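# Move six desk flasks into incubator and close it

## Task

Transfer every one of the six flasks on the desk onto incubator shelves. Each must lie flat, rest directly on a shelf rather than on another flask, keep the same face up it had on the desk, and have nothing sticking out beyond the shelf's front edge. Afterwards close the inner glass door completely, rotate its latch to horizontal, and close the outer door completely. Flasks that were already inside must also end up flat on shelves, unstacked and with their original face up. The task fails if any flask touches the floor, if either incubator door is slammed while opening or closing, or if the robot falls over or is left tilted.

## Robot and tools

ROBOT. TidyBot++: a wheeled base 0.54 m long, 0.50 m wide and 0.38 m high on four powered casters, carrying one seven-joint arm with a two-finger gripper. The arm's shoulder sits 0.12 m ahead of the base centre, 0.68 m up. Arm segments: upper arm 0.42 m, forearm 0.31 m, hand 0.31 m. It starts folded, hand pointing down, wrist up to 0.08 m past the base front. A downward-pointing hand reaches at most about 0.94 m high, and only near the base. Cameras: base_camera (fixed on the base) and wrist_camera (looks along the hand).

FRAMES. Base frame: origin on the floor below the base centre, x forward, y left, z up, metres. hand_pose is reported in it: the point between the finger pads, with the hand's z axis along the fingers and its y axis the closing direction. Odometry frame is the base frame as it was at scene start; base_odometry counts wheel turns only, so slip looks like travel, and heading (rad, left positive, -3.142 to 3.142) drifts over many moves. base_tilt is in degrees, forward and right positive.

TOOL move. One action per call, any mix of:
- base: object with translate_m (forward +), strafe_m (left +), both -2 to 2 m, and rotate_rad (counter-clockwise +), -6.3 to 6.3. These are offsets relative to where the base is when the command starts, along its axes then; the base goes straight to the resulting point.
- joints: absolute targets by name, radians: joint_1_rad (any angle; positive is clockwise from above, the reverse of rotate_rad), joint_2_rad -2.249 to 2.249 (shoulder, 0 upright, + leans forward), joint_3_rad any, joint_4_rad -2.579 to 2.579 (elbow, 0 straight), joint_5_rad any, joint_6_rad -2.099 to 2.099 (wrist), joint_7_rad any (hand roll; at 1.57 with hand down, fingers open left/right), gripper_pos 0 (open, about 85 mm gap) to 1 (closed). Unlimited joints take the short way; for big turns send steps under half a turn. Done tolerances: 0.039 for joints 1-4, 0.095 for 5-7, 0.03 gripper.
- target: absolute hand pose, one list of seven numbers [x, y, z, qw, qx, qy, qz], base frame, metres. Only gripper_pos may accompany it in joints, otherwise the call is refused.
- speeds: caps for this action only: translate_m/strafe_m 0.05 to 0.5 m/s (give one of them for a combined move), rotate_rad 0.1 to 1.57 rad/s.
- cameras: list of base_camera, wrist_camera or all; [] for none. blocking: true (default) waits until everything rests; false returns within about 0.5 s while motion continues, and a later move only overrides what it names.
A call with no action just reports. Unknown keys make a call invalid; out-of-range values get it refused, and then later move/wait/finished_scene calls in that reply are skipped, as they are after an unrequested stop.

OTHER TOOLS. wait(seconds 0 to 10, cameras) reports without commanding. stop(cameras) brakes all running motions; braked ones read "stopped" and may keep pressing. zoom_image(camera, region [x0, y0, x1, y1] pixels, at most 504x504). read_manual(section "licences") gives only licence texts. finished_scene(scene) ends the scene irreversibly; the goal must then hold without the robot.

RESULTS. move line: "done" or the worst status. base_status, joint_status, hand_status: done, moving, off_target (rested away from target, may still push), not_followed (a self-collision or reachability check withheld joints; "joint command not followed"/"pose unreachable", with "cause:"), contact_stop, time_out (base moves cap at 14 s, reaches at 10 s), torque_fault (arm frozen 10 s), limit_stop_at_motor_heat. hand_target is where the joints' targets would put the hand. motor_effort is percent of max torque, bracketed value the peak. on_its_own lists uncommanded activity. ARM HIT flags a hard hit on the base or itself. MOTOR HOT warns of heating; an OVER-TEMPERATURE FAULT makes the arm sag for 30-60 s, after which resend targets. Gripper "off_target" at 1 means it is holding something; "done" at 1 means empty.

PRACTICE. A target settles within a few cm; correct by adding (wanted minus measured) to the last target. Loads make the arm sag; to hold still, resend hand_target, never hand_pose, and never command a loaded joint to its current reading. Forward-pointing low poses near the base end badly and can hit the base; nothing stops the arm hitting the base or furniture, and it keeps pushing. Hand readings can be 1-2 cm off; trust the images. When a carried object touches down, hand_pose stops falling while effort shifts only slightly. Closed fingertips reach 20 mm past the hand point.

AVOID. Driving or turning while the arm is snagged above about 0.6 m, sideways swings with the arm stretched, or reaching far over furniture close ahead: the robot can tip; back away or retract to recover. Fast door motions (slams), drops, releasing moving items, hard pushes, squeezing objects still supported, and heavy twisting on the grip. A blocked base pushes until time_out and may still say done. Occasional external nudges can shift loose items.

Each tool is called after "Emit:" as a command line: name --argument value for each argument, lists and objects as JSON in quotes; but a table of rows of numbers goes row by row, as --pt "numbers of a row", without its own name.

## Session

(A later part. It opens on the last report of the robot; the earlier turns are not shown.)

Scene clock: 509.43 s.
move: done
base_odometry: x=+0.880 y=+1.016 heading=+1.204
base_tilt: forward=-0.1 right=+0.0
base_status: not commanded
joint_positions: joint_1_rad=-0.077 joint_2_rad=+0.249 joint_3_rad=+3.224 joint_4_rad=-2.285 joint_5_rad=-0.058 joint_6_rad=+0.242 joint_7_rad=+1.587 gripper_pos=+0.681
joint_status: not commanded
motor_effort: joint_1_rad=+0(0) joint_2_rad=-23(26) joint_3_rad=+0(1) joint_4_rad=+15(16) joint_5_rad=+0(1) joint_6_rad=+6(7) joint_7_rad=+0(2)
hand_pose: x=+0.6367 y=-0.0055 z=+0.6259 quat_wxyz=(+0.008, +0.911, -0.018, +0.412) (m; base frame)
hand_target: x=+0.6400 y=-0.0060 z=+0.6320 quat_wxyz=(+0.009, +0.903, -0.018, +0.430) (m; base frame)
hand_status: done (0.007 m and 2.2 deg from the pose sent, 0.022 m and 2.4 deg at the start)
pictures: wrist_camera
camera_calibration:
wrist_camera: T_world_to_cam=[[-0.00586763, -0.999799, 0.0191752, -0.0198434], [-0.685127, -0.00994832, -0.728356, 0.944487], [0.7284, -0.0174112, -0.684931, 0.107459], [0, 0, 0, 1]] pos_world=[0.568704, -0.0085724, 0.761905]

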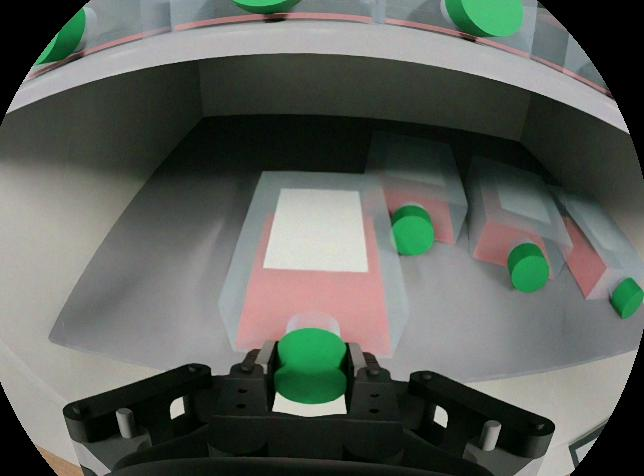

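Emit:
move --base '{"strafe_m": 0.009, "translate_m": 0.01}' --cameras '[]'

Emit:
move --target '[0.645, -0.006, 0.612, 0.0086, 0.9035, -0.018, 0.430]' --cameras '[]'

Emit:
move --target '[0.645, -0.006, 0.600, 0.0086, 0.9035, -0.018, 0.430]' --cameras '["wrist_camera"]'

Scene clock: 510.70 s.
move: done
base_odometry: x=+0.875 y=+1.029 heading=+1.204
base_tilt: forward=-0.1 right=+0.0
base_status: done
joint_positions: joint_1_rad=-0.073 joint_2_rad=+0.252 joint_3_rad=+3.220 joint_4_rad=-2.288 joint_5_rad=-0.058 joint_6_rad=+0.244 joint_7_rad=+1.587 gripper_pos=+0.681
joint_status: not commanded
motor_effort: joint_1_rad=+0(1) joint_2_rad=-24(25) joint_3_rad=-1(2) joint_4_rad=+15(16) joint_5_rad=+0(0) joint_6_rad=+6(7) joint_7_rad=+1(2)
hand_pose: x=+0.6355 y=-0.0061 z=+0.6236 quat_wxyz=(+0.008, +0.912, -0.019, +0.410) (m; base frame)
hand_target: x=+0.6400 y=-0.0060 z=+0.6320 quat_wxyz=(+0.009, +0.903, -0.018, +0.430) (m; base frame)
hand_status: not commanded
pictures: none
No camera images: "cameras" was empty.

Scene clock: 511.50 s.
move: done
base_odometry: x=+0.875 y=+1.029 heading=+1.204
base_tilt: forward=-0.2 right=+0.0
base_status: not commanded
joint_positions: joint_1_rad=-0.066 joint_2_rad=+0.304 joint_3_rad=+3.212 joint_4_rad=-2.296 joint_5_rad=-0.058 joint_6_rad=+0.321 joint_7_rad=+1.587 gripper_pos=+0.681
joint_status: not commanded
motor_effort: joint_1_rad=+0(0) joint_2_rad=-24(25) joint_3_rad=+0(1) joint_4_rad=+14(15) joint_5_rad=+0(1) joint_6_rad=+6(7) joint_7_rad=+1(1)
hand_pose: x=+0.6441 y=-0.0063 z=+0.6116 quat_wxyz=(+0.010, +0.908, -0.017, +0.418) (m; base frame)
hand_target: x=+0.6450 y=-0.0060 z=+0.6120 quat_wxyz=(+0.009, +0.903, -0.018, +0.430) (m; base frame)
hand_status: done (0.001 m and 1.4 deg from the pose sent, 0.015 m and 2.4 deg at the start)
pictures: none
No camera images: "cameras" was empty.

Scene clock: 512.17 s.
move: done
base_odometry: x=+0.875 y=+1.028 heading=+1.204
base_tilt: forward=-0.2 right=+0.0
base_status: not commanded
joint_positions: joint_1_rad=-0.062 joint_2_rad=+0.323 joint_3_rad=+3.206 joint_4_rad=-2.307 joint_5_rad=-0.058 joint_6_rad=+0.379 joint_7_rad=+1.587 gripper_pos=+0.681
joint_status: not commanded
motor_effort: joint_1_rad=+1(1) joint_2_rad=-22(24) joint_3_rad=+0(1) joint_4_rad=+13(14) joint_5_rad=+0(0) joint_6_rad=+5(6) joint_7_rad=+1(2)
hand_pose: x=+0.6493 y=-0.0064 z=+0.6110 quat_wxyz=(+0.011, +0.902, -0.017, +0.431) (m; base frame)
hand_target: x=+0.6450 y=-0.0060 z=+0.6000 quat_wxyz=(+0.009, +0.903, -0.018, +0.430) (m; base frame)
hand_status: done (0.012 m and 0.3 deg from the pose sent, 0.012 m and 1.4 deg at the start)
pictures: wrist_camera
camera_calibration:
wrist_camera: T_world_to_cam=[[-0.00677222, -0.999643, 0.0258544, -0.0238877], [-0.654282, -0.015123, -0.756099, 0.939152], [0.75622, -0.0220365, -0.653946, 0.0510912], [0, 0, 0, 1]] pos_world=[0.575673, -0.00855052, 0.744121]

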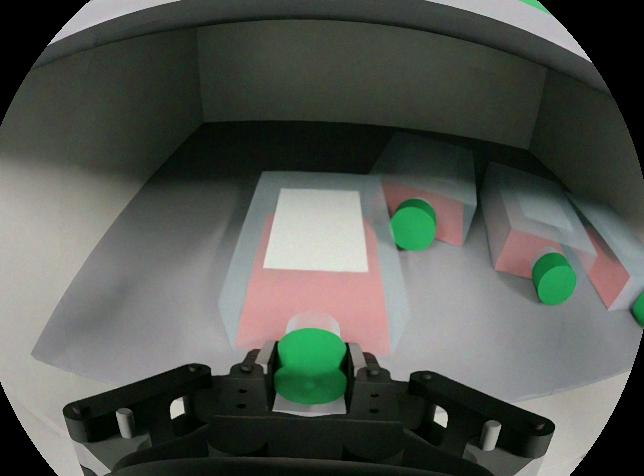

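Emit:
move --target '[0.645, -0.006, 0.628, 0.0086, 0.9035, -0.018, 0.430]' --cameras '[]'

Emit:
move --base '{"strafe_m": 0.013}' --cameras '[]'

Emit:
move --target '[0.65, -0.006, 0.612, 0.0086, 0.9035, -0.018, 0.430]' --cameras '[]'

Emit:
move --target '[0.65, -0.006, 0.600, 0.0086, 0.9035, -0.018, 0.430]' --cameras '["wrist_camera"]'

Scene clock: 513.53 s.
move: done
base_odometry: x=+0.875 y=+1.028 heading=+1.204
base_tilt: forward=-0.2 right=+0.0
base_status: not commanded
joint_positions: joint_1_rad=-0.062 joint_2_rad=+0.288 joint_3_rad=+3.206 joint_4_rad=-2.306 joint_5_rad=-0.058 joint_6_rad=+0.326 joint_7_rad=+1.587 gripper_pos=+0.681
joint_status: not commanded
motor_effort: joint_1_rad=+0(1) joint_2_rad=-24(25) joint_3_rad=-1(1) joint_4_rad=+14(14) joint_5_rad=+0(1) joint_6_rad=+7(7) joint_7_rad=+2(2)
hand_pose: x=+0.6413 y=-0.0056 z=+0.6167 quat_wxyz=(+0.009, +0.906, -0.017, +0.423) (m; base frame)
hand_target: x=+0.6450 y=-0.0060 z=+0.6280 quat_wxyz=(+0.009, +0.903, -0.018, +0.430) (m; base frame)
hand_status: done (0.012 m and 0.9 deg from the pose sent, 0.018 m and 0.3 deg at the start)
pictures: none
No camera images: "cameras" was empty.

Scene clock: 514.23 s.
move: done
base_odometry: x=+0.863 y=+1.033 heading=+1.204
base_tilt: forward=-0.2 right=+0.0
base_status: done
joint_positions: joint_1_rad=-0.065 joint_2_rad=+0.288 joint_3_rad=+3.206 joint_4_rad=-2.306 joint_5_rad=-0.058 joint_6_rad=+0.326 joint_7_rad=+1.587 gripper_pos=+0.681
joint_status: not commanded
motor_effort: joint_1_rad=+0(2) joint_2_rad=-24(25) joint_3_rad=+0(2) joint_4_rad=+14(14) joint_5_rad=+0(1) joint_6_rad=+6(7) joint_7_rad=+1(2)
hand_pose: x=+0.6413 y=-0.0037 z=+0.6168 quat_wxyz=(+0.008, +0.906, -0.016, +0.423) (m; base frame)
hand_target: x=+0.6450 y=-0.0060 z=+0.6280 quat_wxyz=(+0.009, +0.903, -0.018, +0.430) (m; base frame)
hand_status: not commanded
pictures: none
No camera images: "cameras" was empty.

Scene clock: 514.97 s.
move: done
base_odometry: x=+0.863 y=+1.033 heading=+1.204
base_tilt: forward=-0.1 right=+0.0
base_status: not commanded
joint_positions: joint_1_rad=-0.064 joint_2_rad=+0.307 joint_3_rad=+3.206 joint_4_rad=-2.306 joint_5_rad=-0.058 joint_6_rad=+0.344 joint_7_rad=+1.587 gripper_pos=+0.681
joint_status: not commanded
motor_effort: joint_1_rad=+0(1) joint_2_rad=-23(25) joint_3_rad=+0(1) joint_4_rad=+13(14) joint_5_rad=+1(1) joint_6_rad=+5(7) joint_7_rad=+1(2)
hand_pose: x=+0.6437 y=-0.0045 z=+0.6113 quat_wxyz=(+0.009, +0.906, -0.016, +0.423) (m; base frame)
hand_target: x=+0.6500 y=-0.0060 z=+0.6120 quat_wxyz=(+0.009, +0.903, -0.018, +0.430) (m; base frame)
hand_status: done (0.006 m and 0.9 deg from the pose sent, 0.010 m and 0.9 deg at the start)
pictures: none
No camera images: "cameras" was empty.

Scene clock: 515.63 s.
move: done
base_odometry: x=+0.863 y=+1.033 heading=+1.204
base_tilt: forward=-0.2 right=+0.0
base_status: not commanded
joint_positions: joint_1_rad=-0.062 joint_2_rad=+0.326 joint_3_rad=+3.204 joint_4_rad=-2.306 joint_5_rad=-0.058 joint_6_rad=+0.385 joint_7_rad=+1.587 gripper_pos=+0.681
joint_status: not commanded
motor_effort: joint_1_rad=+0(1) joint_2_rad=-21(23) joint_3_rad=-1(1) joint_4_rad=+12(13) joint_5_rad=+0(0) joint_6_rad=+4(6) joint_7_rad=+1(2)
hand_pose: x=+0.6503 y=-0.0052 z=+0.6109 quat_wxyz=(+0.010, +0.901, -0.016, +0.432) (m; base frame)
hand_target: x=+0.6500 y=-0.0060 z=+0.6000 quat_wxyz=(+0.009, +0.903, -0.018, +0.430) (m; base frame)
hand_status: done (0.011 m and 0.5 deg from the pose sent, 0.013 m and 0.9 deg at the start)
pictures: wrist_camera
camera_calibration:
wrist_camera: T_world_to_cam=[[-0.00455725, -0.999662, 0.0255945, -0.0238665], [-0.652067, -0.0164341, -0.757983, 0.939443], [0.758148, -0.0201437, -0.651772, 0.0477445], [0, 0, 0, 1]] pos_world=[0.576274, -0.00745776, 0.743812]

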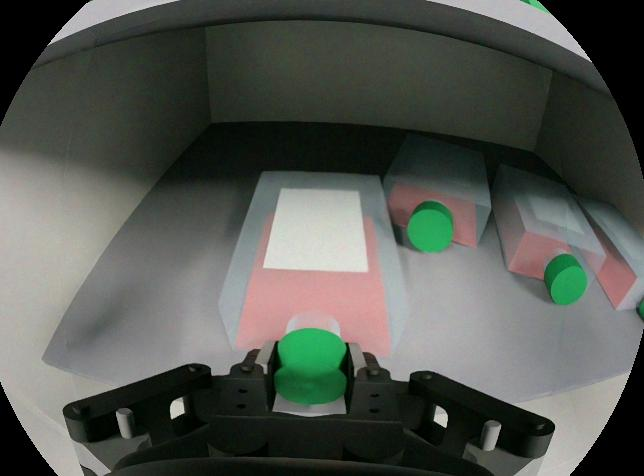

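Clear of neighbour. Release.

Emit:
move --joints '{"gripper_pos": 0.6}' --cameras '["wrist_camera"]'

Emit:
move --base '{"translate_m": -0.25}' --speeds '{"translate_m": 0.25}' --cameras '[]'

Emit:
move --target '[0.68, 0.006, 0.620, 0, 0.766, 0, 0.643]' --cameras '[]'

Emit:
move --joints '{"gripper_pos": 1}' --cameras '["wrist_camera"]'

Scene clock: 516.70 s.
move: done
base_odometry: x=+0.863 y=+1.033 heading=+1.204
base_tilt: forward=-0.1 right=+0.0
base_status: not commanded
joint_positions: joint_1_rad=-0.058 joint_2_rad=+0.328 joint_3_rad=+3.203 joint_4_rad=-2.306 joint_5_rad=-0.058 joint_6_rad=+0.386 joint_7_rad=+1.587 gripper_pos=+0.600
joint_status: all done
motor_effort: joint_1_rad=+1(1) joint_2_rad=-22(22) joint_3_rad=+0(2) joint_4_rad=+10(12) joint_5_rad=+0(1) joint_6_rad=+3(5) joint_7_rad=+1(2)
hand_pose: x=+0.6503 y=-0.0070 z=+0.6104 quat_wxyz=(+0.011, +0.902, -0.017, +0.432) (m; base frame)
hand_target: x=+0.6500 y=-0.0060 z=+0.6000 quat_wxyz=(+0.009, +0.903, -0.018, +0.430) (m; base frame)
hand_status: not commanded
pictures: wrist_camera
camera_calibration:
wrist_camera: T_world_to_cam=[[-0.00794932, -0.99964, 0.0256081, -0.0235005], [-0.652509, -0.01422, -0.757648, 0.939197], [0.75774, -0.0227323, -0.652161, 0.0478883], [0, 0, 0, 1]] pos_world=[0.57636, -0.00904807, 0.743413]

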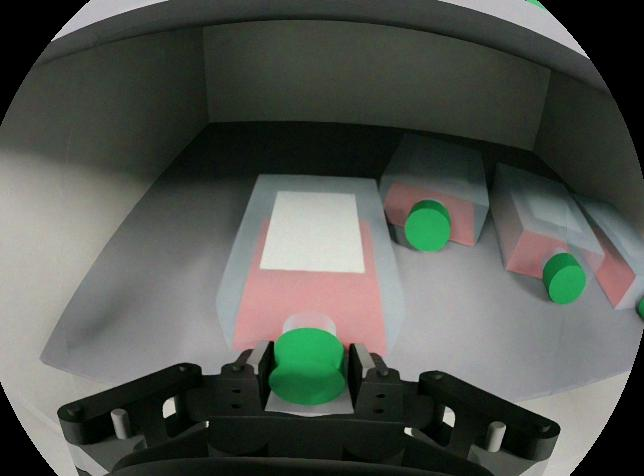

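Scene clock: 518.57 s.
move: done
base_odometry: x=+0.773 y=+0.800 heading=+1.204
base_tilt: forward=-0.2 right=+0.0
base_status: done
joint_positions: joint_1_rad=-0.057 joint_2_rad=+0.350 joint_3_rad=+3.203 joint_4_rad=-2.306 joint_5_rad=-0.058 joint_6_rad=+0.391 joint_7_rad=+1.587 gripper_pos=+0.600
joint_status: not commanded
motor_effort: joint_1_rad=+0(1) joint_2_rad=-25(26) joint_3_rad=-1(1) joint_4_rad=+12(14) joint_5_rad=+0(1) joint_6_rad=+6(7) joint_7_rad=+0(2)
hand_pose: x=+0.6496 y=-0.0075 z=+0.6001 quat_wxyz=(+0.012, +0.905, -0.017, +0.425) (m; base frame)
hand_target: x=+0.6500 y=-0.0060 z=+0.6000 quat_wxyz=(+0.009, +0.903, -0.018, +0.430) (m; base frame)
hand_status: not commanded
pictures: none
No camera images: "cameras" was empty.

Scene clock: 520.63 s.
move: done
base_odometry: x=+0.773 y=+0.800 heading=+1.204
base_tilt: forward=-0.1 right=+0.0
base_status: not commanded
joint_positions: joint_1_rad=-0.045 joint_2_rad=+0.753 joint_3_rad=+3.176 joint_4_rad=-2.468 joint_5_rad=-0.058 joint_6_rad=+1.454 joint_7_rad=+1.587 gripper_pos=+0.600
joint_status: not commanded
motor_effort: joint_1_rad=+0(0) joint_2_rad=-29(30) joint_3_rad=-1(2) joint_4_rad=+4(13) joint_5_rad=+0(1) joint_6_rad=+7(8) joint_7_rad=+1(2)
hand_pose: x=+0.6873 y=-0.0071 z=+0.6151 quat_wxyz=(+0.028, +0.772, +0.001, +0.635) (m; base frame)
hand_target: x=+0.6800 y=+0.0060 z=+0.6200 quat_wxyz=(+0.000, +0.766, +0.000, +0.643) (m; base frame)
hand_status: done (0.016 m and 3.5 deg from the pose sent, 0.039 m and 29.8 deg at the start)
pictures: none
No camera images: "cameras" was empty.

Scene clock: 521.40 s.
move: done
base_odometry: x=+0.773 y=+0.800 heading=+1.204
base_tilt: forward=-0.1 right=+0.0
base_status: not commanded
joint_positions: joint_1_rad=-0.045 joint_2_rad=+0.753 joint_3_rad=+3.176 joint_4_rad=-2.468 joint_5_rad=-0.058 joint_6_rad=+1.457 joint_7_rad=+1.587 gripper_pos=+0.999
joint_status: all done
motor_effort: joint_1_rad=+0(0) joint_2_rad=-29(30) joint_3_rad=-1(1) joint_4_rad=+4(4) joint_5_rad=+0(0) joint_6_rad=+7(8) joint_7_rad=+1(1)
hand_pose: x=+0.6874 y=-0.0071 z=+0.6157 quat_wxyz=(+0.028, +0.772, +0.001, +0.635) (m; base frame)
hand_target: x=+0.6800 y=+0.0060 z=+0.6200 quat_wxyz=(+0.000, +0.766, +0.000, +0.643) (m; base frame)
hand_status: not commanded
pictures: wrist_camera
camera_calibration:
wrist_camera: T_world_to_cam=[[-0.0160149, -0.996812, 0.0781672, -0.0502357], [-0.226083, -0.0725425, -0.971403, 0.805515], [0.973977, -0.0332292, -0.2242, -0.388966], [0, 0, 0, 1]] pos_world=[0.560152, -0.00456656, 0.6992]

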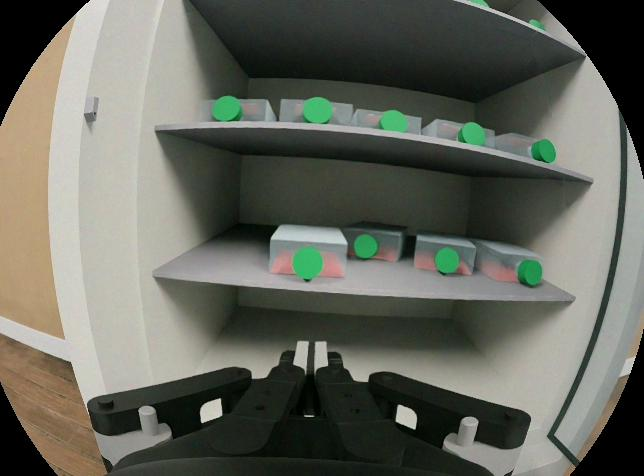

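Emit:
move --base '{"translate_m": 0.18, "strafe_m": -0.003}' --speeds '{"translate_m": 0.15}' --cameras '["wrist_camera"]'

Emit:
move --base '{"translate_m": 0.04}' --speeds '{"translate_m": 0.08}' --cameras '["wrist_camera"]'

Scene clock: 523.70 s.
move: done
base_odometry: x=+0.840 y=+0.967 heading=+1.204
base_tilt: forward=-0.2 right=+0.0
base_status: done
joint_positions: joint_1_rad=-0.043 joint_2_rad=+0.755 joint_3_rad=+3.175 joint_4_rad=-2.475 joint_5_rad=-0.058 joint_6_rad=+1.459 joint_7_rad=+1.587 gripper_pos=+0.999
joint_status: not commanded
motor_effort: joint_1_rad=+0(1) joint_2_rad=-29(31) joint_3_rad=+0(1) joint_4_rad=+4(6) joint_5_rad=+0(1) joint_6_rad=+7(8) joint_7_rad=+1(2)
hand_pose: x=+0.6847 y=-0.0078 z=+0.6135 quat_wxyz=(+0.029, +0.774, +0.000, +0.633) (m; base frame)
hand_target: x=+0.6800 y=+0.0060 z=+0.6200 quat_wxyz=(+0.000, +0.766, +0.000, +0.643) (m; base frame)
hand_status: not commanded
pictures: wrist_camera
camera_calibration:
wrist_camera: T_world_to_cam=[[-0.0168017, -0.996815, 0.0779636, -0.0501664], [-0.232541, -0.0719407, -0.969922, 0.806139], [0.972442, -0.034426, -0.230591, -0.381967], [0, 0, 0, 1]] pos_world=[0.558058, -0.00516195, 0.697725]

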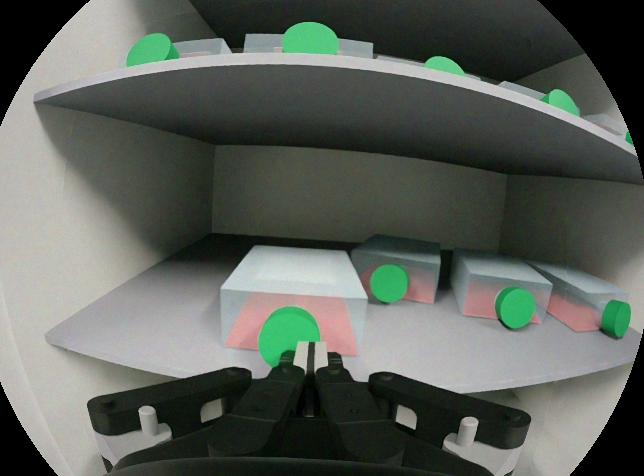

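Scene clock: 524.73 s.
move: done
base_odometry: x=+0.855 y=+1.004 heading=+1.203
base_tilt: forward=-0.2 right=+0.0
base_status: done
joint_positions: joint_1_rad=-0.042 joint_2_rad=+0.756 joint_3_rad=+3.175 joint_4_rad=-2.477 joint_5_rad=-0.058 joint_6_rad=+1.459 joint_7_rad=+1.587 gripper_pos=+0.999
joint_status: not commanded
motor_effort: joint_1_rad=+0(1) joint_2_rad=-29(30) joint_3_rad=-1(2) joint_4_rad=+4(5) joint_5_rad=+0(1) joint_6_rad=+7(8) joint_7_rad=+1(2)
hand_pose: x=+0.6839 y=-0.0079 z=+0.6125 quat_wxyz=(+0.029, +0.774, +0.000, +0.632) (m; base frame)
hand_target: x=+0.6800 y=+0.0060 z=+0.6200 quat_wxyz=(+0.000, +0.766, +0.000, +0.643) (m; base frame)
hand_status: not commanded
pictures: wrist_camera
camera_calibration:
wrist_camera: T_world_to_cam=[[-0.0168184, -0.996815, 0.0779562, -0.0502148], [-0.235047, -0.0718406, -0.969325, 0.806402], [0.971838, -0.0346259, -0.23309, -0.379449], [0, 0, 0, 1]] pos_world=[0.557461, -0.00526118, 0.697135]

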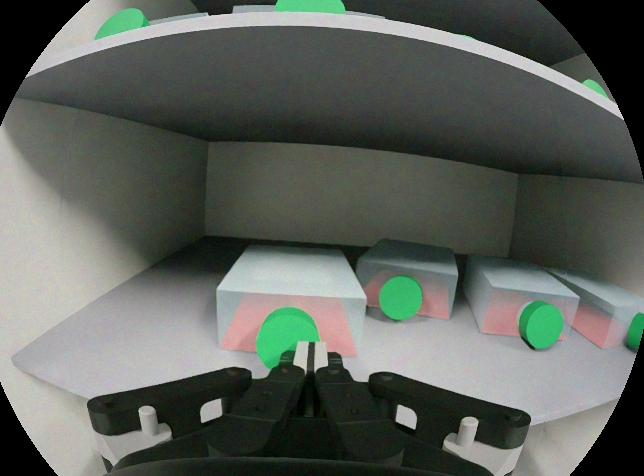

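Emit:
move --base '{"translate_m": -0.015}' --cameras '[]'

Emit:
move --base '{"strafe_m": 0.012}' --cameras '[]'

Emit:
move --base '{"translate_m": 0.03}' --speeds '{"translate_m": 0.08}' --cameras '["wrist_camera"]'

Emit:
move --base '{"translate_m": -0.55}' --speeds '{"translate_m": 0.35}' --cameras '["wrist_camera"]'

Scene clock: 525.90 s.
move: done
base_odometry: x=+0.850 y=+0.990 heading=+1.203
base_tilt: forward=-0.1 right=+0.0
base_status: done
joint_positions: joint_1_rad=-0.042 joint_2_rad=+0.757 joint_3_rad=+3.175 joint_4_rad=-2.482 joint_5_rad=-0.058 joint_6_rad=+1.460 joint_7_rad=+1.587 gripper_pos=+0.999
joint_status: not commanded
motor_effort: joint_1_rad=+0(1) joint_2_rad=-29(30) joint_3_rad=+0(2) joint_4_rad=+4(6) joint_5_rad=+0(1) joint_6_rad=+7(8) joint_7_rad=+1(2)
hand_pose: x=+0.6822 y=-0.0081 z=+0.6109 quat_wxyz=(+0.029, +0.776, +0.000, +0.630) (m; base frame)
hand_target: x=+0.6800 y=+0.0060 z=+0.6200 quat_wxyz=(+0.000, +0.766, +0.000, +0.643) (m; base frame)
hand_status: not commanded
pictures: none
No camera images: "cameras" was empty.

Scene clock: 526.60 s.
move: done
base_odometry: x=+0.838 y=+0.995 heading=+1.203
base_tilt: forward=-0.1 right=+0.0
base_status: done
joint_positions: joint_1_rad=-0.037 joint_2_rad=+0.757 joint_3_rad=+3.171 joint_4_rad=-2.482 joint_5_rad=-0.058 joint_6_rad=+1.460 joint_7_rad=+1.587 gripper_pos=+0.999
joint_status: not commanded
motor_effort: joint_1_rad=+0(2) joint_2_rad=-29(30) joint_3_rad=-1(2) joint_4_rad=+4(4) joint_5_rad=+0(1) joint_6_rad=+7(8) joint_7_rad=+1(2)
hand_pose: x=+0.6821 y=-0.0091 z=+0.6109 quat_wxyz=(+0.028, +0.776, -0.002, +0.630) (m; base frame)
hand_target: x=+0.6800 y=+0.0060 z=+0.6200 quat_wxyz=(+0.000, +0.766, +0.000, +0.643) (m; base frame)
hand_status: not commanded
pictures: none
No camera images: "cameras" was empty.

Scene clock: 527.53 s.
move: done
base_odometry: x=+0.849 y=+1.023 heading=+1.203
base_tilt: forward=-0.2 right=+0.0
base_status: done
joint_positions: joint_1_rad=-0.037 joint_2_rad=+0.757 joint_3_rad=+3.171 joint_4_rad=-2.482 joint_5_rad=-0.058 joint_6_rad=+1.461 joint_7_rad=+1.587 gripper_pos=+0.999
joint_status: not commanded
motor_effort: joint_1_rad=+0(1) joint_2_rad=-29(30) joint_3_rad=-1(2) joint_4_rad=+4(5) joint_5_rad=+0(1) joint_6_rad=+7(8) joint_7_rad=+1(2)
hand_pose: x=+0.6821 y=-0.0092 z=+0.6109 quat_wxyz=(+0.028, +0.776, -0.002, +0.630) (m; base frame)
hand_target: x=+0.6800 y=+0.0060 z=+0.6200 quat_wxyz=(+0.000, +0.766, +0.000, +0.643) (m; base frame)
hand_status: not commanded
pictures: wrist_camera
camera_calibration:
wrist_camera: T_world_to_cam=[[-0.0189396, -0.996977, 0.0753478, -0.0482505], [-0.239811, -0.0686316, -0.968391, 0.806953], [0.970635, -0.0364102, -0.237786, -0.374452], [0, 0, 0, 1]] pos_world=[0.556059, -0.00635606, 0.696042]

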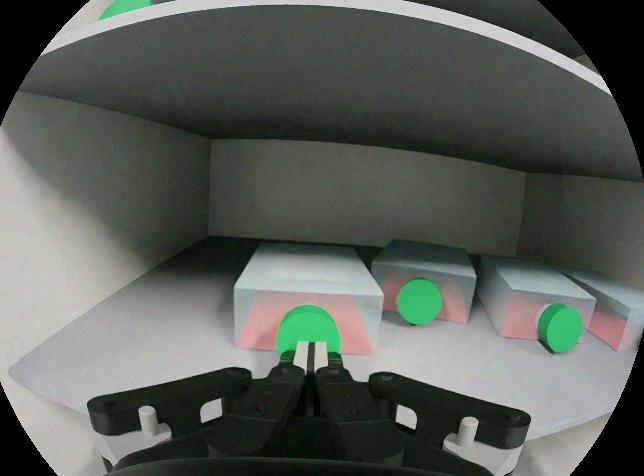

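Scene clock: 530.20 s.
move: done
base_odometry: x=+0.651 y=+0.509 heading=+1.203
base_tilt: forward=-0.2 right=+0.0
base_status: done
joint_positions: joint_1_rad=-0.036 joint_2_rad=+0.758 joint_3_rad=+3.171 joint_4_rad=-2.482 joint_5_rad=-0.058 joint_6_rad=+1.462 joint_7_rad=+1.587 gripper_pos=+0.999
joint_status: not commanded
motor_effort: joint_1_rad=+0(2) joint_2_rad=-29(31) joint_3_rad=-1(2) joint_4_rad=+4(5) joint_5_rad=+0(1) joint_6_rad=+8(8) joint_7_rad=+1(2)
hand_pose: x=+0.6820 y=-0.0095 z=+0.6106 quat_wxyz=(+0.029, +0.776, -0.002, +0.630) (m; base frame)
hand_target: x=+0.6800 y=+0.0060 z=+0.6200 quat_wxyz=(+0.000, +0.766, +0.000, +0.643) (m; base frame)
hand_status: not commanded
pictures: wrist_camera
camera_calibration:
wrist_camera: T_world_to_cam=[[-0.0196333, -0.996959, 0.0754139, -0.0481939], [-0.23995, -0.0685255, -0.968364, 0.806774], [0.970587, -0.0371078, -0.237874, -0.374327], [0, 0, 0, 1]] pos_world=[0.555956, -0.00665318, 0.695842]

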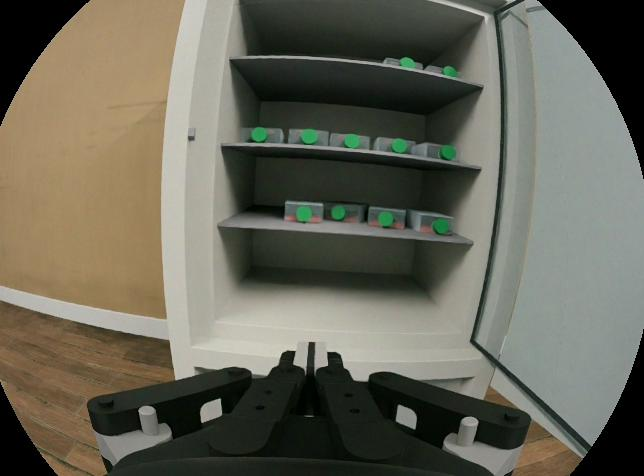

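Emit:
zoom_image --camera "wrist_camera" --region '[200, 100, 500, 280]'

Scaled by 1.680.

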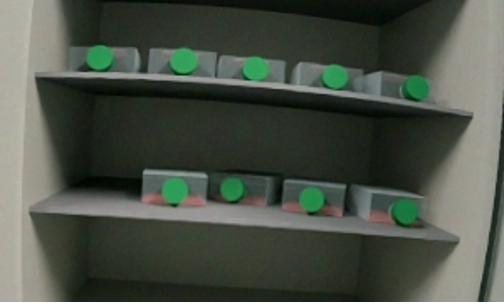

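Emit:
move --base '{"rotate_rad": 1.569}' --target '[0.55, 0, 1.05, 0, 0.911, 0, 0.412]' --cameras '[]'

Emit:
move --base '{"translate_m": 1.25, "strafe_m": 1.356}' --joints '{"gripper_pos": 0}' --cameras '["wrist_camera"]'

Scene clock: 535.37 s.
move: done
base_odometry: x=+0.651 y=+0.509 heading=+2.772
base_tilt: forward=-0.1 right=+0.0
base_status: done
joint_positions: joint_1_rad=-0.026 joint_2_rad=-0.177 joint_3_rad=+3.154 joint_4_rad=-1.245 joint_5_rad=-0.058 joint_6_rad=-1.209 joint_7_rad=+1.587 gripper_pos=+0.999
joint_status: not commanded
motor_effort: joint_1_rad=+0(4) joint_2_rad=-13(33) joint_3_rad=+0(4) joint_4_rad=+19(22) joint_5_rad=+0(1) joint_6_rad=+6(8) joint_7_rad=+1(2)
hand_pose: x=+0.5570 y=+0.0235 z=+1.0456 quat_wxyz=(-0.029, +0.908, +0.015, +0.419) (m; base frame)
hand_target: x=+0.5500 y=+0.0000 z=+1.0500 quat_wxyz=(+0.000, +0.911, +0.000, +0.412) (m; base frame)
hand_status: done (0.025 m and 3.9 deg from the pose sent, 0.459 m and 29.7 deg at the start)
pictures: none
No camera images: "cameras" was empty.

Scene clock: 540.17 s.
move: done
base_odometry: x=-1.004 y=-0.304 heading=+2.773
base_tilt: forward=-0.2 right=+0.0
base_status: done
joint_positions: joint_1_rad=-0.022 joint_2_rad=-0.175 joint_3_rad=+3.155 joint_4_rad=-1.245 joint_5_rad=-0.057 joint_6_rad=-1.213 joint_7_rad=+1.587 gripper_pos=+0.000
joint_status: all done
motor_effort: joint_1_rad=+0(2) joint_2_rad=-13(16) joint_3_rad=+0(3) joint_4_rad=+19(20) joint_5_rad=+0(2) joint_6_rad=+6(6) joint_7_rad=+1(2)
hand_pose: x=+0.5568 y=+0.0212 z=+1.0438 quat_wxyz=(-0.028, +0.909, +0.013, +0.416) (m; base frame)
hand_target: x=+0.5500 y=+0.0000 z=+1.0500 quat_wxyz=(+0.000, +0.911, +0.000, +0.412) (m; base frame)
hand_status: not commanded
pictures: wrist_camera
camera_calibration:
wrist_camera: T_world_to_cam=[[0.0808319, -0.996534, -0.0196506, -0.00944641], [-0.676536, -0.0403766, -0.735301, 1.19753], [0.731959, 0.0727301, -0.677455, 0.440677], [0, 0, 0, 1]] pos_world=[0.48838, 0.00688805, 1.1789]

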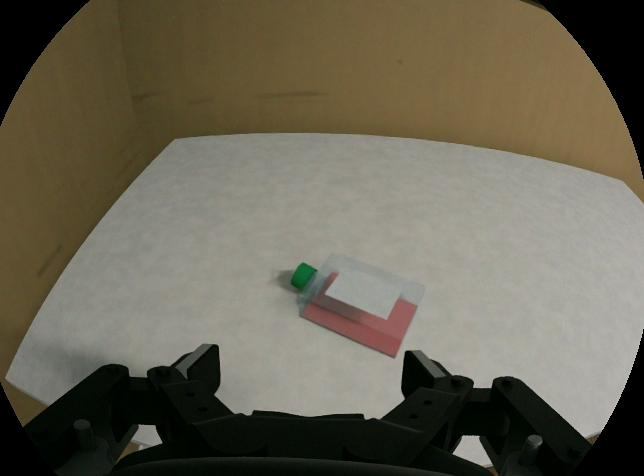

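Emit:
move --base '{"translate_m": 0.165}' --speeds '{"translate_m": 0.25}' --cameras '[]'

Emit:
move --target '[0.50, 0.0, 0.96, -0.066, 0.8541, 0.5031, 0.112]' --cameras '["wrist_camera"]'

Scene clock: 542.20 s.
move: done
base_odometry: x=-1.158 y=-0.245 heading=+2.773
base_tilt: forward=-0.2 right=+0.0
base_status: done
joint_positions: joint_1_rad=-0.022 joint_2_rad=-0.173 joint_3_rad=+3.155 joint_4_rad=-1.245 joint_5_rad=-0.057 joint_6_rad=-1.215 joint_7_rad=+1.587 gripper_pos=+0.000
joint_status: not commanded
motor_effort: joint_1_rad=+0(0) joint_2_rad=-12(16) joint_3_rad=+0(1) joint_4_rad=+19(20) joint_5_rad=+0(1) joint_6_rad=+5(7) joint_7_rad=+1(2)
hand_pose: x=+0.5574 y=+0.0213 z=+1.0425 quat_wxyz=(-0.028, +0.910, +0.013, +0.414) (m; base frame)
hand_target: x=+0.5500 y=+0.0000 z=+1.0500 quat_wxyz=(+0.000, +0.911, +0.000, +0.412) (m; base frame)
hand_status: not commanded
pictures: none
No camera images: "cameras" was empty.

Scene clock: 544.27 s.
move: done
base_odometry: x=-1.158 y=-0.245 heading=+2.773
base_tilt: forward=-0.1 right=+0.0
base_status: not commanded
joint_positions: joint_1_rad=+0.253 joint_2_rad=+0.197 joint_3_rad=+3.070 joint_4_rad=-0.849 joint_5_rad=-0.184 joint_6_rad=-1.980 joint_7_rad=+2.608 gripper_pos=+0.000
joint_status: not commanded
motor_effort: joint_1_rad=+0(0) joint_2_rad=-22(24) joint_3_rad=-2(2) joint_4_rad=+16(20) joint_5_rad=-1(2) joint_6_rad=+0(6) joint_7_rad=+1(2)
hand_pose: x=+0.5084 y=-0.0209 z=+0.9481 quat_wxyz=(-0.040, +0.887, +0.449, +0.099) (m; base frame)
hand_target: x=+0.5000 y=+0.0000 z=+0.9600 quat_wxyz=(-0.066, +0.854, +0.503, +0.112) (m; base frame)
hand_status: done (0.025 m and 8.0 deg from the pose sent, 0.103 m and 67.4 deg at the start)
pictures: wrist_camera
camera_calibration:
wrist_camera: T_world_to_cam=[[0.827353, -0.561519, 0.013502, -0.451153], [-0.550699, -0.815671, -0.177232, 0.483384], [0.110533, 0.139198, -0.984076, 1.02237], [0, 0, 0, 1]] pos_world=[0.526456, -0.00136133, 1.09786]

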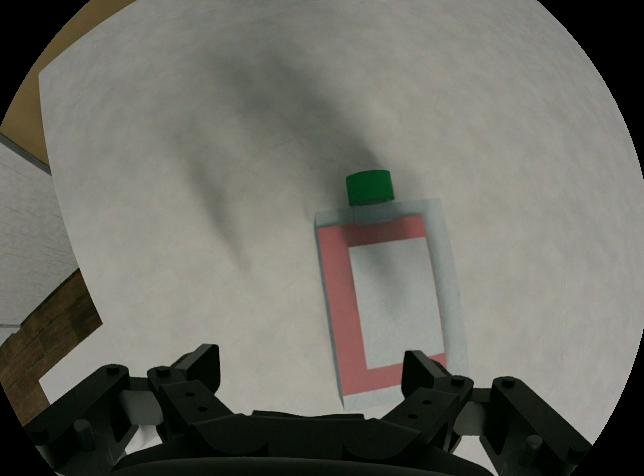

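Emit:
move --target '[0.605, 0.068, 0.94, -0.0727, 0.8218, 0.5541, 0.1078]' --cameras '["wrist_camera"]'

Scene clock: 547.03 s.
move: done
base_odometry: x=-1.158 y=-0.245 heading=+2.773
base_tilt: forward=-0.1 right=+0.0
base_status: not commanded
joint_positions: joint_1_rad=+0.081 joint_2_rad=+0.525 joint_3_rad=+2.949 joint_4_rad=-0.423 joint_5_rad=-0.185 joint_6_rad=-2.057 joint_7_rad=+2.610 gripper_pos=+0.000
joint_status: not commanded
motor_effort: joint_1_rad=+0(1) joint_2_rad=-32(34) joint_3_rad=-2(3) joint_4_rad=+15(16) joint_5_rad=-2(2) joint_6_rad=+1(2) joint_7_rad=+2(2)
hand_pose: x=+0.6166 y=+0.0714 z=+0.9337 quat_wxyz=(-0.078, +0.811, +0.566, +0.124) (m; base frame)
hand_target: x=+0.6067 y=+0.0683 z=+0.9402 quat_wxyz=(-0.072, +0.822, +0.554, +0.110) (m; base frame)
hand_status: done (0.014 m and 2.6 deg from the pose sent, 0.132 m and 14.7 deg at the start; a joint's target at an end of its range on 40 of 40 steps)
pictures: wrist_camera
camera_calibration:
wrist_camera: T_world_to_cam=[[0.950418, -0.310733, 0.012319, -0.581476], [-0.297383, -0.919743, -0.256194, 0.540794], [0.0909383, 0.239828, -0.966547, 0.971916], [0, 0, 0, 1]] pos_world=[0.625084, 0.0836148, 1.08511]

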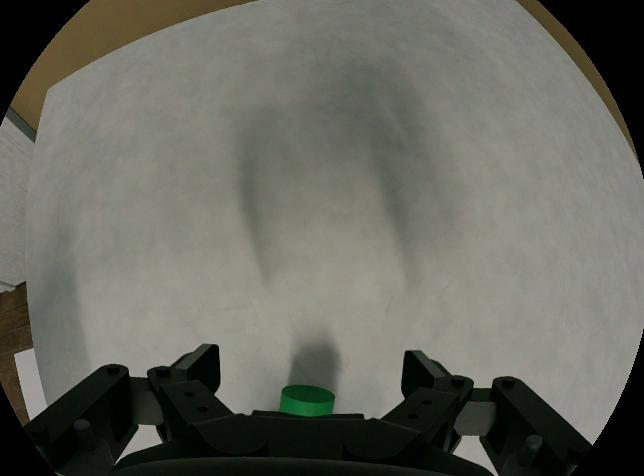

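Emit:
move --target '[0.603, 0.045, 0.912, -0.066, 0.8541, 0.5031, 0.112]' --cameras '["wrist_camera"]'

Scene clock: 548.73 s.
move: done
base_odometry: x=-1.158 y=-0.245 heading=+2.773
base_tilt: forward=-0.2 right=+0.0
base_status: not commanded
joint_positions: joint_1_rad=+0.136 joint_2_rad=+0.438 joint_3_rad=+2.949 joint_4_rad=-0.658 joint_5_rad=-0.185 joint_6_rad=-1.963 joint_7_rad=+2.610 gripper_pos=+0.000
joint_status: not commanded
motor_effort: joint_1_rad=+0(1) joint_2_rad=-30(32) joint_3_rad=-2(4) joint_4_rad=+16(16) joint_5_rad=-2(3) joint_6_rad=+0(1) joint_7_rad=+1(1)
hand_pose: x=+0.5951 y=+0.0549 z=+0.9089 quat_wxyz=(-0.087, +0.831, +0.541, +0.100) (m; base frame)
hand_target: x=+0.6030 y=+0.0450 z=+0.9120 quat_wxyz=(-0.066, +0.854, +0.503, +0.112) (m; base frame)
hand_status: done (0.013 m and 5.7 deg from the pose sent, 0.037 m and 8.9 deg at the start)
pictures: wrist_camera
camera_calibration:
wrist_camera: T_world_to_cam=[[0.930342, -0.364734, -0.037853, -0.505209], [-0.36336, -0.903072, -0.228975, 0.526378], [0.0493312, 0.226779, -0.972696, 0.984989], [0, 0, 0, 1]] pos_world=[0.612691, 0.0677151, 1.0595]

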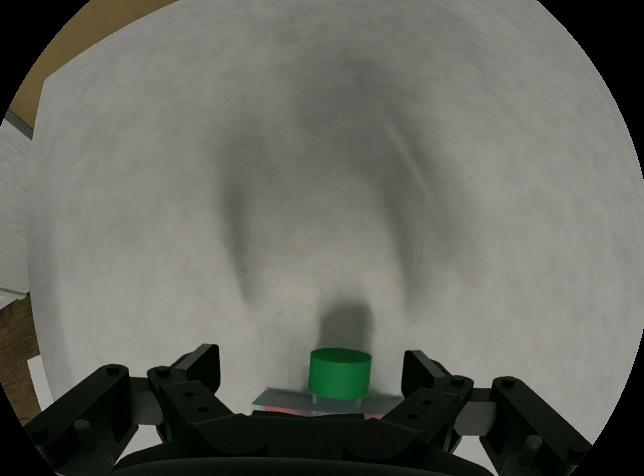

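Emit:
move --target '[0.621, 0.032, 0.890, -0.066, 0.8541, 0.5031, 0.112]' --cameras '["wrist_camera"]'

Scene clock: 549.70 s.
move: done
base_odometry: x=-1.158 y=-0.245 heading=+2.773
base_tilt: forward=-0.1 right=+0.0
base_status: not commanded
joint_positions: joint_1_rad=+0.166 joint_2_rad=+0.447 joint_3_rad=+2.949 joint_4_rad=-0.694 joint_5_rad=-0.185 joint_6_rad=-1.905 joint_7_rad=+2.610 gripper_pos=+0.000
joint_status: not commanded
motor_effort: joint_1_rad=+0(1) joint_2_rad=-31(33) joint_3_rad=-2(3) joint_4_rad=+16(17) joint_5_rad=-2(3) joint_6_rad=+0(1) joint_7_rad=+1(2)
hand_pose: x=+0.6104 y=+0.0424 z=+0.8957 quat_wxyz=(-0.084, +0.841, +0.524, +0.109) (m; base frame)
hand_target: x=+0.6210 y=+0.0320 z=+0.8900 quat_wxyz=(-0.066, +0.854, +0.503, +0.112) (m; base frame)
hand_status: done (0.016 m and 3.5 deg from the pose sent, 0.039 m and 5.7 deg at the start)
pictures: wrist_camera
camera_calibration:
wrist_camera: T_world_to_cam=[[0.914975, -0.402417, -0.0296911, -0.520944], [-0.397396, -0.885903, -0.239275, 0.54693], [0.0699848, 0.230729, -0.970498, 0.959438], [0, 0, 0, 1]] pos_world=[0.626852, 0.0535199, 1.04653]

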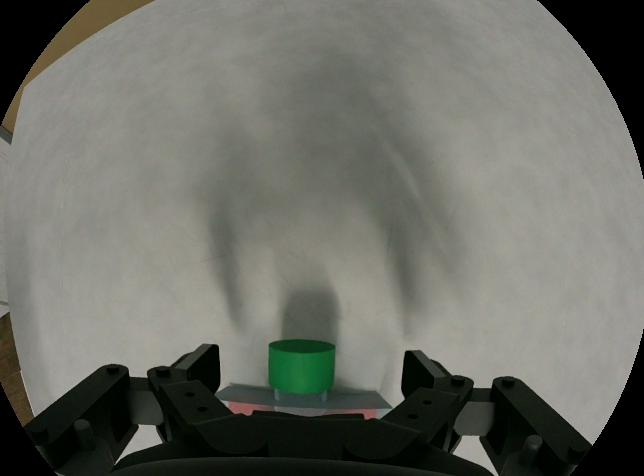

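Emit:
move --target '[0.618, 0.037, 0.868, -0.066, 0.8541, 0.5031, 0.112]' --cameras '["wrist_camera"]'

Scene clock: 551.00 s.
move: done
base_odometry: x=-1.158 y=-0.245 heading=+2.773
base_tilt: forward=-0.2 right=+0.0
base_status: not commanded
joint_positions: joint_1_rad=+0.166 joint_2_rad=+0.421 joint_3_rad=+2.949 joint_4_rad=-0.824 joint_5_rad=-0.185 joint_6_rad=-1.813 joint_7_rad=+2.610 gripper_pos=+0.000
joint_status: not commanded
motor_effort: joint_1_rad=+0(1) joint_2_rad=-30(32) joint_3_rad=-3(3) joint_4_rad=+17(17) joint_5_rad=-2(3) joint_6_rad=+0(1) joint_7_rad=+1(2)
hand_pose: x=+0.6093 y=+0.0475 z=+0.8697 quat_wxyz=(-0.088, +0.845, +0.517, +0.103) (m; base frame)
hand_target: x=+0.6180 y=+0.0370 z=+0.8680 quat_wxyz=(-0.066, +0.854, +0.503, +0.112) (m; base frame)
hand_status: done (0.014 m and 3.3 deg from the pose sent, 0.029 m and 3.5 deg at the start)
pictures: wrist_camera
camera_calibration:
wrist_camera: T_world_to_cam=[[0.908965, -0.41451, -0.0443116, -0.501718], [-0.412788, -0.880117, -0.234522, 0.549678], [0.0582122, 0.231463, -0.9711, 0.940774], [0, 0, 0, 1]] pos_world=[0.62818, 0.0580594, 1.02027]

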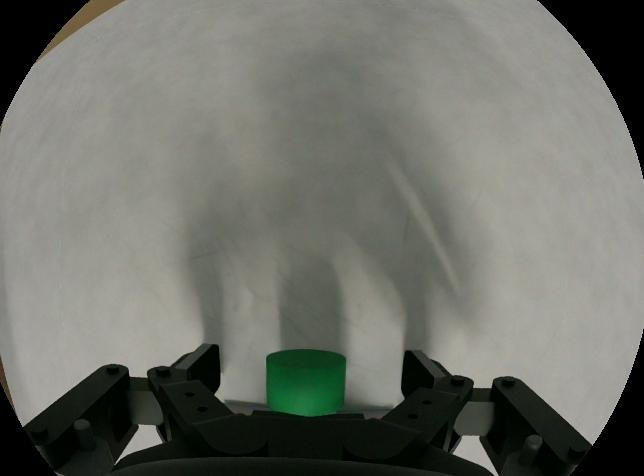

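Emit:
move --joints '{"gripper_pos": 0.8}' --cameras '["wrist_camera"]'

Emit:
move --target '[0.60, 0.035, 0.905, -0.066, 0.8541, 0.5031, 0.112]' --cameras '["wrist_camera"]'

Scene clock: 552.20 s.
move: off_target
base_odometry: x=-1.158 y=-0.245 heading=+2.773
base_tilt: forward=-0.2 right=+0.0
base_status: not commanded
joint_positions: joint_1_rad=+0.171 joint_2_rad=+0.400 joint_3_rad=+2.949 joint_4_rad=-0.824 joint_5_rad=-0.185 joint_6_rad=-1.791 joint_7_rad=+2.610 gripper_pos=+0.684
joint_status: gripper_pos off_target (ended at +0.684, target +0.800)
motor_effort: joint_1_rad=+0(2) joint_2_rad=-27(29) joint_3_rad=-3(3) joint_4_rad=+14(16) joint_5_rad=-1(3) joint_6_rad=+1(4) joint_7_rad=+1(2)
hand_pose: x=+0.6123 y=+0.0461 z=+0.8802 quat_wxyz=(-0.076, +0.845, +0.515, +0.120) (m; base frame)
hand_target: x=+0.6180 y=+0.0370 z=+0.8680 quat_wxyz=(-0.066, +0.854, +0.503, +0.112) (m; base frame)
hand_status: not commanded
pictures: wrist_camera
camera_calibration:
wrist_camera: T_world_to_cam=[[0.905802, -0.423654, -0.00630072, -0.535637], [-0.411652, -0.876425, -0.249844, 0.564823], [0.100325, 0.228903, -0.968266, 0.922981], [0, 0, 0, 1]] pos_world=[0.625093, 0.0568266, 1.03143]

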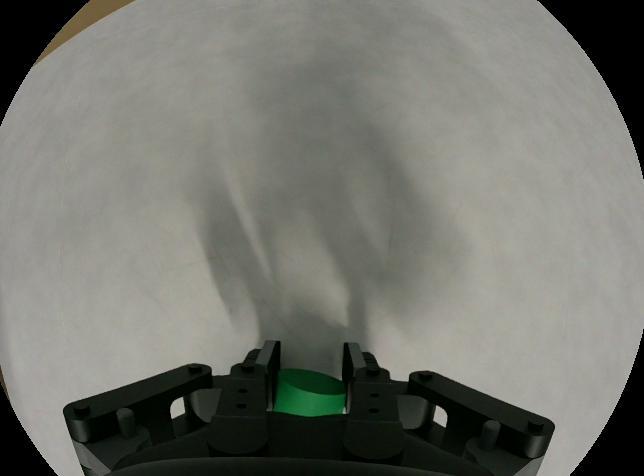

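Scene clock: 553.17 s.
move: done
base_odometry: x=-1.158 y=-0.245 heading=+2.773
base_tilt: forward=-0.2 right=+0.0
base_status: not commanded
joint_positions: joint_1_rad=+0.171 joint_2_rad=+0.406 joint_3_rad=+2.949 joint_4_rad=-0.768 joint_5_rad=-0.185 joint_6_rad=-1.845 joint_7_rad=+2.610 gripper_pos=+0.684
joint_status: not commanded
motor_effort: joint_1_rad=+0(0) joint_2_rad=-30(32) joint_3_rad=-3(3) joint_4_rad=+17(18) joint_5_rad=-2(3) joint_6_rad=+0(1) joint_7_rad=+2(2)
hand_pose: x=+0.6075 y=+0.0439 z=+0.8934 quat_wxyz=(-0.076, +0.843, +0.519, +0.118) (m; base frame)
hand_target: x=+0.6000 y=+0.0350 z=+0.9050 quat_wxyz=(-0.066, +0.854, +0.503, +0.112) (m; base frame)
hand_status: done (0.016 m and 2.6 deg from the pose sent, 0.030 m and 2.2 deg at the start)
pictures: wrist_camera
camera_calibration:
wrist_camera: T_world_to_cam=[[0.909542, -0.415547, -0.00739306, -0.533744], [-0.404385, -0.880724, -0.246572, 0.557075], [0.0959512, 0.227257, -0.969096, 0.940172], [0, 0, 0, 1]] pos_world=[0.620525, 0.0551721, 1.04453]

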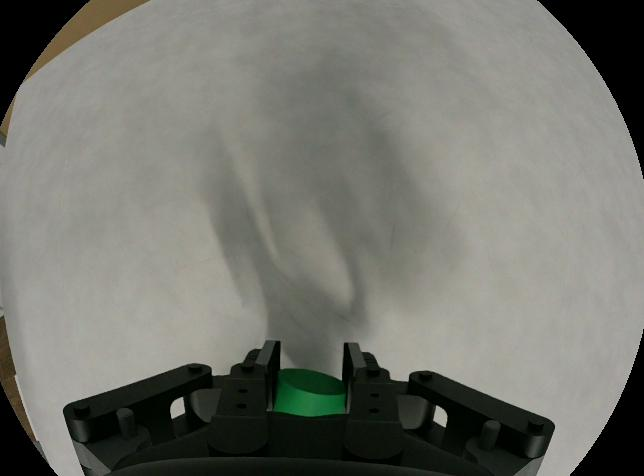

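Emit:
move --joints '{"gripper_pos": 0.9}' --cameras '[]'

Emit:
move --target '[0.56, 0.02, 0.93, -0.066, 0.8541, 0.5031, 0.112]' --cameras '["wrist_camera"]'

Scene clock: 553.90 s.
move: off_target
base_odometry: x=-1.158 y=-0.245 heading=+2.773
base_tilt: forward=-0.1 right=+0.0
base_status: not commanded
joint_positions: joint_1_rad=+0.171 joint_2_rad=+0.406 joint_3_rad=+2.949 joint_4_rad=-0.768 joint_5_rad=-0.185 joint_6_rad=-1.845 joint_7_rad=+2.610 gripper_pos=+0.684
joint_status: gripper_pos off_target (ended at +0.684, target +0.900)
motor_effort: joint_1_rad=+0(0) joint_2_rad=-30(31) joint_3_rad=-2(3) joint_4_rad=+17(17) joint_5_rad=-2(3) joint_6_rad=+0(1) joint_7_rad=+2(2)
hand_pose: x=+0.6075 y=+0.0439 z=+0.8934 quat_wxyz=(-0.076, +0.843, +0.519, +0.118) (m; base frame)
hand_target: x=+0.6000 y=+0.0350 z=+0.9050 quat_wxyz=(-0.066, +0.854, +0.503, +0.112) (m; base frame)
hand_status: not commanded
pictures: none
No camera images: "cameras" was empty.

Scene clock: 554.87 s.
move: done
base_odometry: x=-1.158 y=-0.245 heading=+2.773
base_tilt: forward=-0.2 right=+0.0
base_status: not commanded
joint_positions: joint_1_rad=+0.212 joint_2_rad=+0.324 joint_3_rad=+2.960 joint_4_rad=-0.769 joint_5_rad=-0.185 joint_6_rad=-1.896 joint_7_rad=+2.610 gripper_pos=+0.684
joint_status: not commanded
motor_effort: joint_1_rad=+0(1) joint_2_rad=-28(33) joint_3_rad=-3(4) joint_4_rad=+16(18) joint_5_rad=-2(2) joint_6_rad=+1(1) joint_7_rad=+1(2)
hand_pose: x=+0.5751 y=+0.0233 z=+0.9280 quat_wxyz=(-0.056, +0.853, +0.504, +0.126) (m; base frame)
hand_target: x=+0.5600 y=+0.0200 z=+0.9300 quat_wxyz=(-0.066, +0.854, +0.503, +0.112) (m; base frame)
hand_status: done (0.016 m and 2.0 deg from the pose sent, 0.065 m and 2.6 deg at the start)
pictures: wrist_camera
camera_calibration:
wrist_camera: T_world_to_cam=[[0.891804, -0.451472, 0.02931, -0.535556], [-0.432329, -0.869498, -0.238884, 0.543033], [0.133334, 0.200366, -0.970606, 0.96206], [0, 0, 0, 1]] pos_world=[0.584104, 0.0376134, 1.0792]

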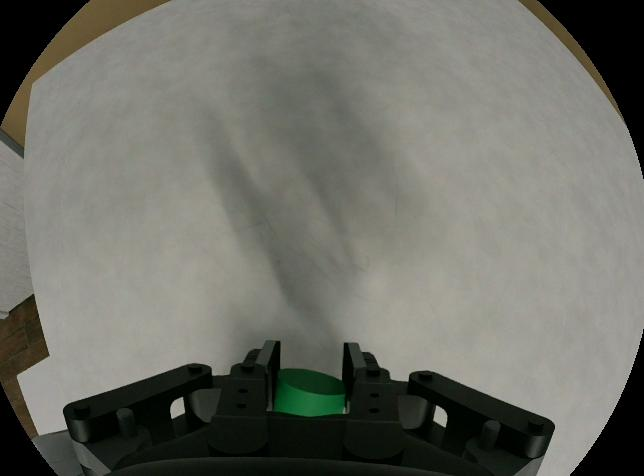

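Emit:
move --target '[0.50, 0.02, 0.93, -0.0836, 0.6372, 0.7593, 0.0836]' --cameras '["wrist_camera"]'

Scene clock: 556.53 s.
move: done
base_odometry: x=-1.158 y=-0.245 heading=+2.773
base_tilt: forward=-0.2 right=+0.0
base_status: not commanded
joint_positions: joint_1_rad=+0.286 joint_2_rad=+0.303 joint_3_rad=+2.883 joint_4_rad=-0.795 joint_5_rad=-0.185 joint_6_rad=-2.029 joint_7_rad=+3.188 gripper_pos=+0.684
joint_status: not commanded
motor_effort: joint_1_rad=+0(1) joint_2_rad=-25(28) joint_3_rad=-2(3) joint_4_rad=+15(16) joint_5_rad=-2(2) joint_6_rad=-1(2) joint_7_rad=+1(2)
hand_pose: x=+0.5228 y=+0.0190 z=+0.9278 quat_wxyz=(-0.071, +0.669, +0.733, +0.098) (m; base frame)
hand_target: x=+0.5000 y=+0.0200 z=+0.9300 quat_wxyz=(-0.084, +0.638, +0.761, +0.084) (m; base frame)
hand_status: done (0.023 m and 5.2 deg from the pose sent, 0.075 m and 38.9 deg at the start)
pictures: wrist_camera
camera_calibration:
wrist_camera: T_world_to_cam=[[0.991269, 0.12381, 0.0453609, -0.568779], [0.130463, -0.970828, -0.201179, 0.189409], [0.0191295, 0.205341, -0.978504, 1.03657], [0, 0, 0, 1]] pos_world=[0.519273, 0.0414548, 1.07819]

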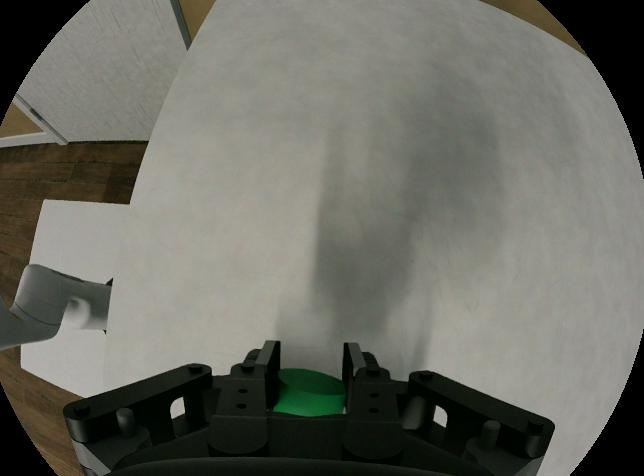

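Emit:
move --target '[0.50, 0.02, 0.93, -0.1222, 0.339, 0.9315, 0.0445]' --cameras '["wrist_camera"]'

Scene clock: 558.40 s.
move: off_target
base_odometry: x=-1.158 y=-0.245 heading=+2.773
base_tilt: forward=-0.1 right=+0.0
base_status: not commanded
joint_positions: joint_1_rad=+0.261 joint_2_rad=+0.470 joint_3_rad=+2.667 joint_4_rad=-0.597 joint_5_rad=-0.054 joint_6_rad=-2.058 joint_7_rad=+3.730 gripper_pos=+0.684
joint_status: not commanded
motor_effort: joint_1_rad=+0(1) joint_2_rad=-30(32) joint_3_rad=-4(4) joint_4_rad=+15(16) joint_5_rad=-2(3) joint_6_rad=+0(2) joint_7_rad=+1(2)
hand_pose: x=+0.5736 y=+0.0448 z=+0.9198 quat_wxyz=(-0.042, +0.383, +0.914, +0.125) (m; base frame)
hand_target: x=+0.5665 y=+0.0334 z=+0.9264 quat_wxyz=(-0.029, +0.351, +0.931, +0.101) (m; base frame)
hand_status: off_target (0.078 m and 14.1 deg from the pose sent, 0.023 m and 45.2 deg at the start; a joint's target at an end of its range on 31 of 31 steps)
pictures: wrist_camera
camera_calibration:
wrist_camera: T_world_to_cam=[[0.684531, 0.7038, 0.189955, -0.60497], [0.728178, -0.672405, -0.132775, -0.212953], [0.0342802, 0.22921, -0.972773, 1.00748], [0, 0, 0, 1]] pos_world=[0.534652, 0.0516636, 1.06669]

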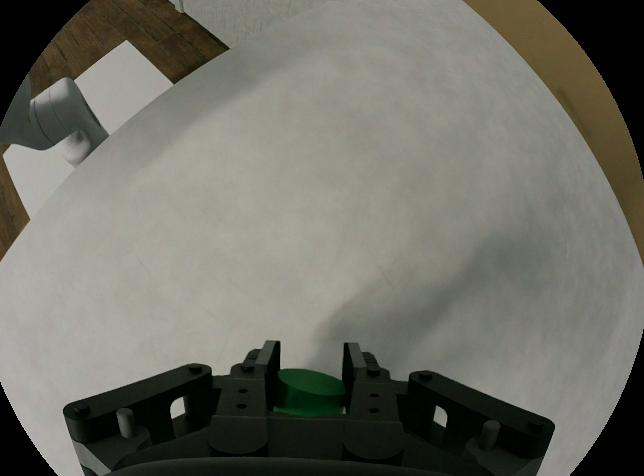

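Emit:
move --target '[0.56, 0.0, 0.925, -0.1126, 0.4957, 0.8585, 0.065]' --cameras '["wrist_camera"]'

Scene clock: 560.20 s.
move: off_target
base_odometry: x=-1.158 y=-0.245 heading=+2.773
base_tilt: forward=-0.1 right=+0.0
base_status: not commanded
joint_positions: joint_1_rad=+0.204 joint_2_rad=+0.637 joint_3_rad=+2.824 joint_4_rad=-0.279 joint_5_rad=-0.054 joint_6_rad=-2.060 joint_7_rad=+3.619 gripper_pos=+0.684
joint_status: not commanded
motor_effort: joint_1_rad=+0(1) joint_2_rad=-35(37) joint_3_rad=-3(4) joint_4_rad=+14(15) joint_5_rad=-2(3) joint_6_rad=+1(1) joint_7_rad=+2(2)
hand_pose: x=+0.6617 y=+0.0018 z=+0.9189 quat_wxyz=(+0.017, +0.486, +0.861, +0.149) (m; base frame)
hand_target: x=+0.6517 y=+0.0092 z=+0.9290 quat_wxyz=(+0.006, +0.509, +0.847, +0.153) (m; base frame)
hand_status: off_target (0.102 m and 17.8 deg from the pose sent, 0.047 m and 17.9 deg at the start; a joint's target at an end of its range on 34 of 34 steps)
pictures: wrist_camera
camera_calibration:
wrist_camera: T_world_to_cam=[[0.813477, 0.517693, 0.265045, -0.788877], [0.552086, -0.830675, -0.0719704, -0.24524], [0.182908, 0.204874, -0.961546, 0.904921], [0, 0, 0, 1]] pos_world=[0.61161, 0.0192864, 1.06156]

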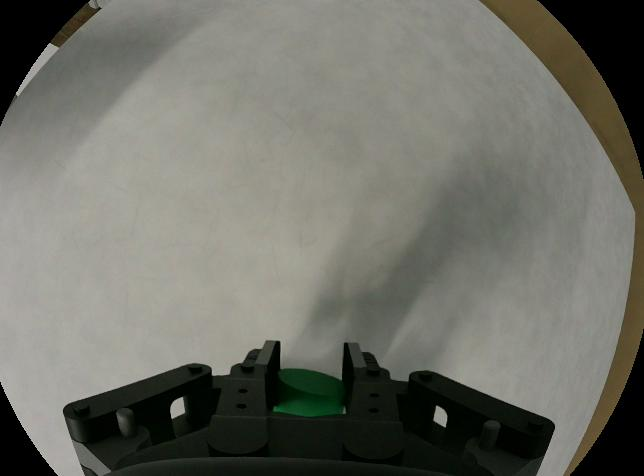

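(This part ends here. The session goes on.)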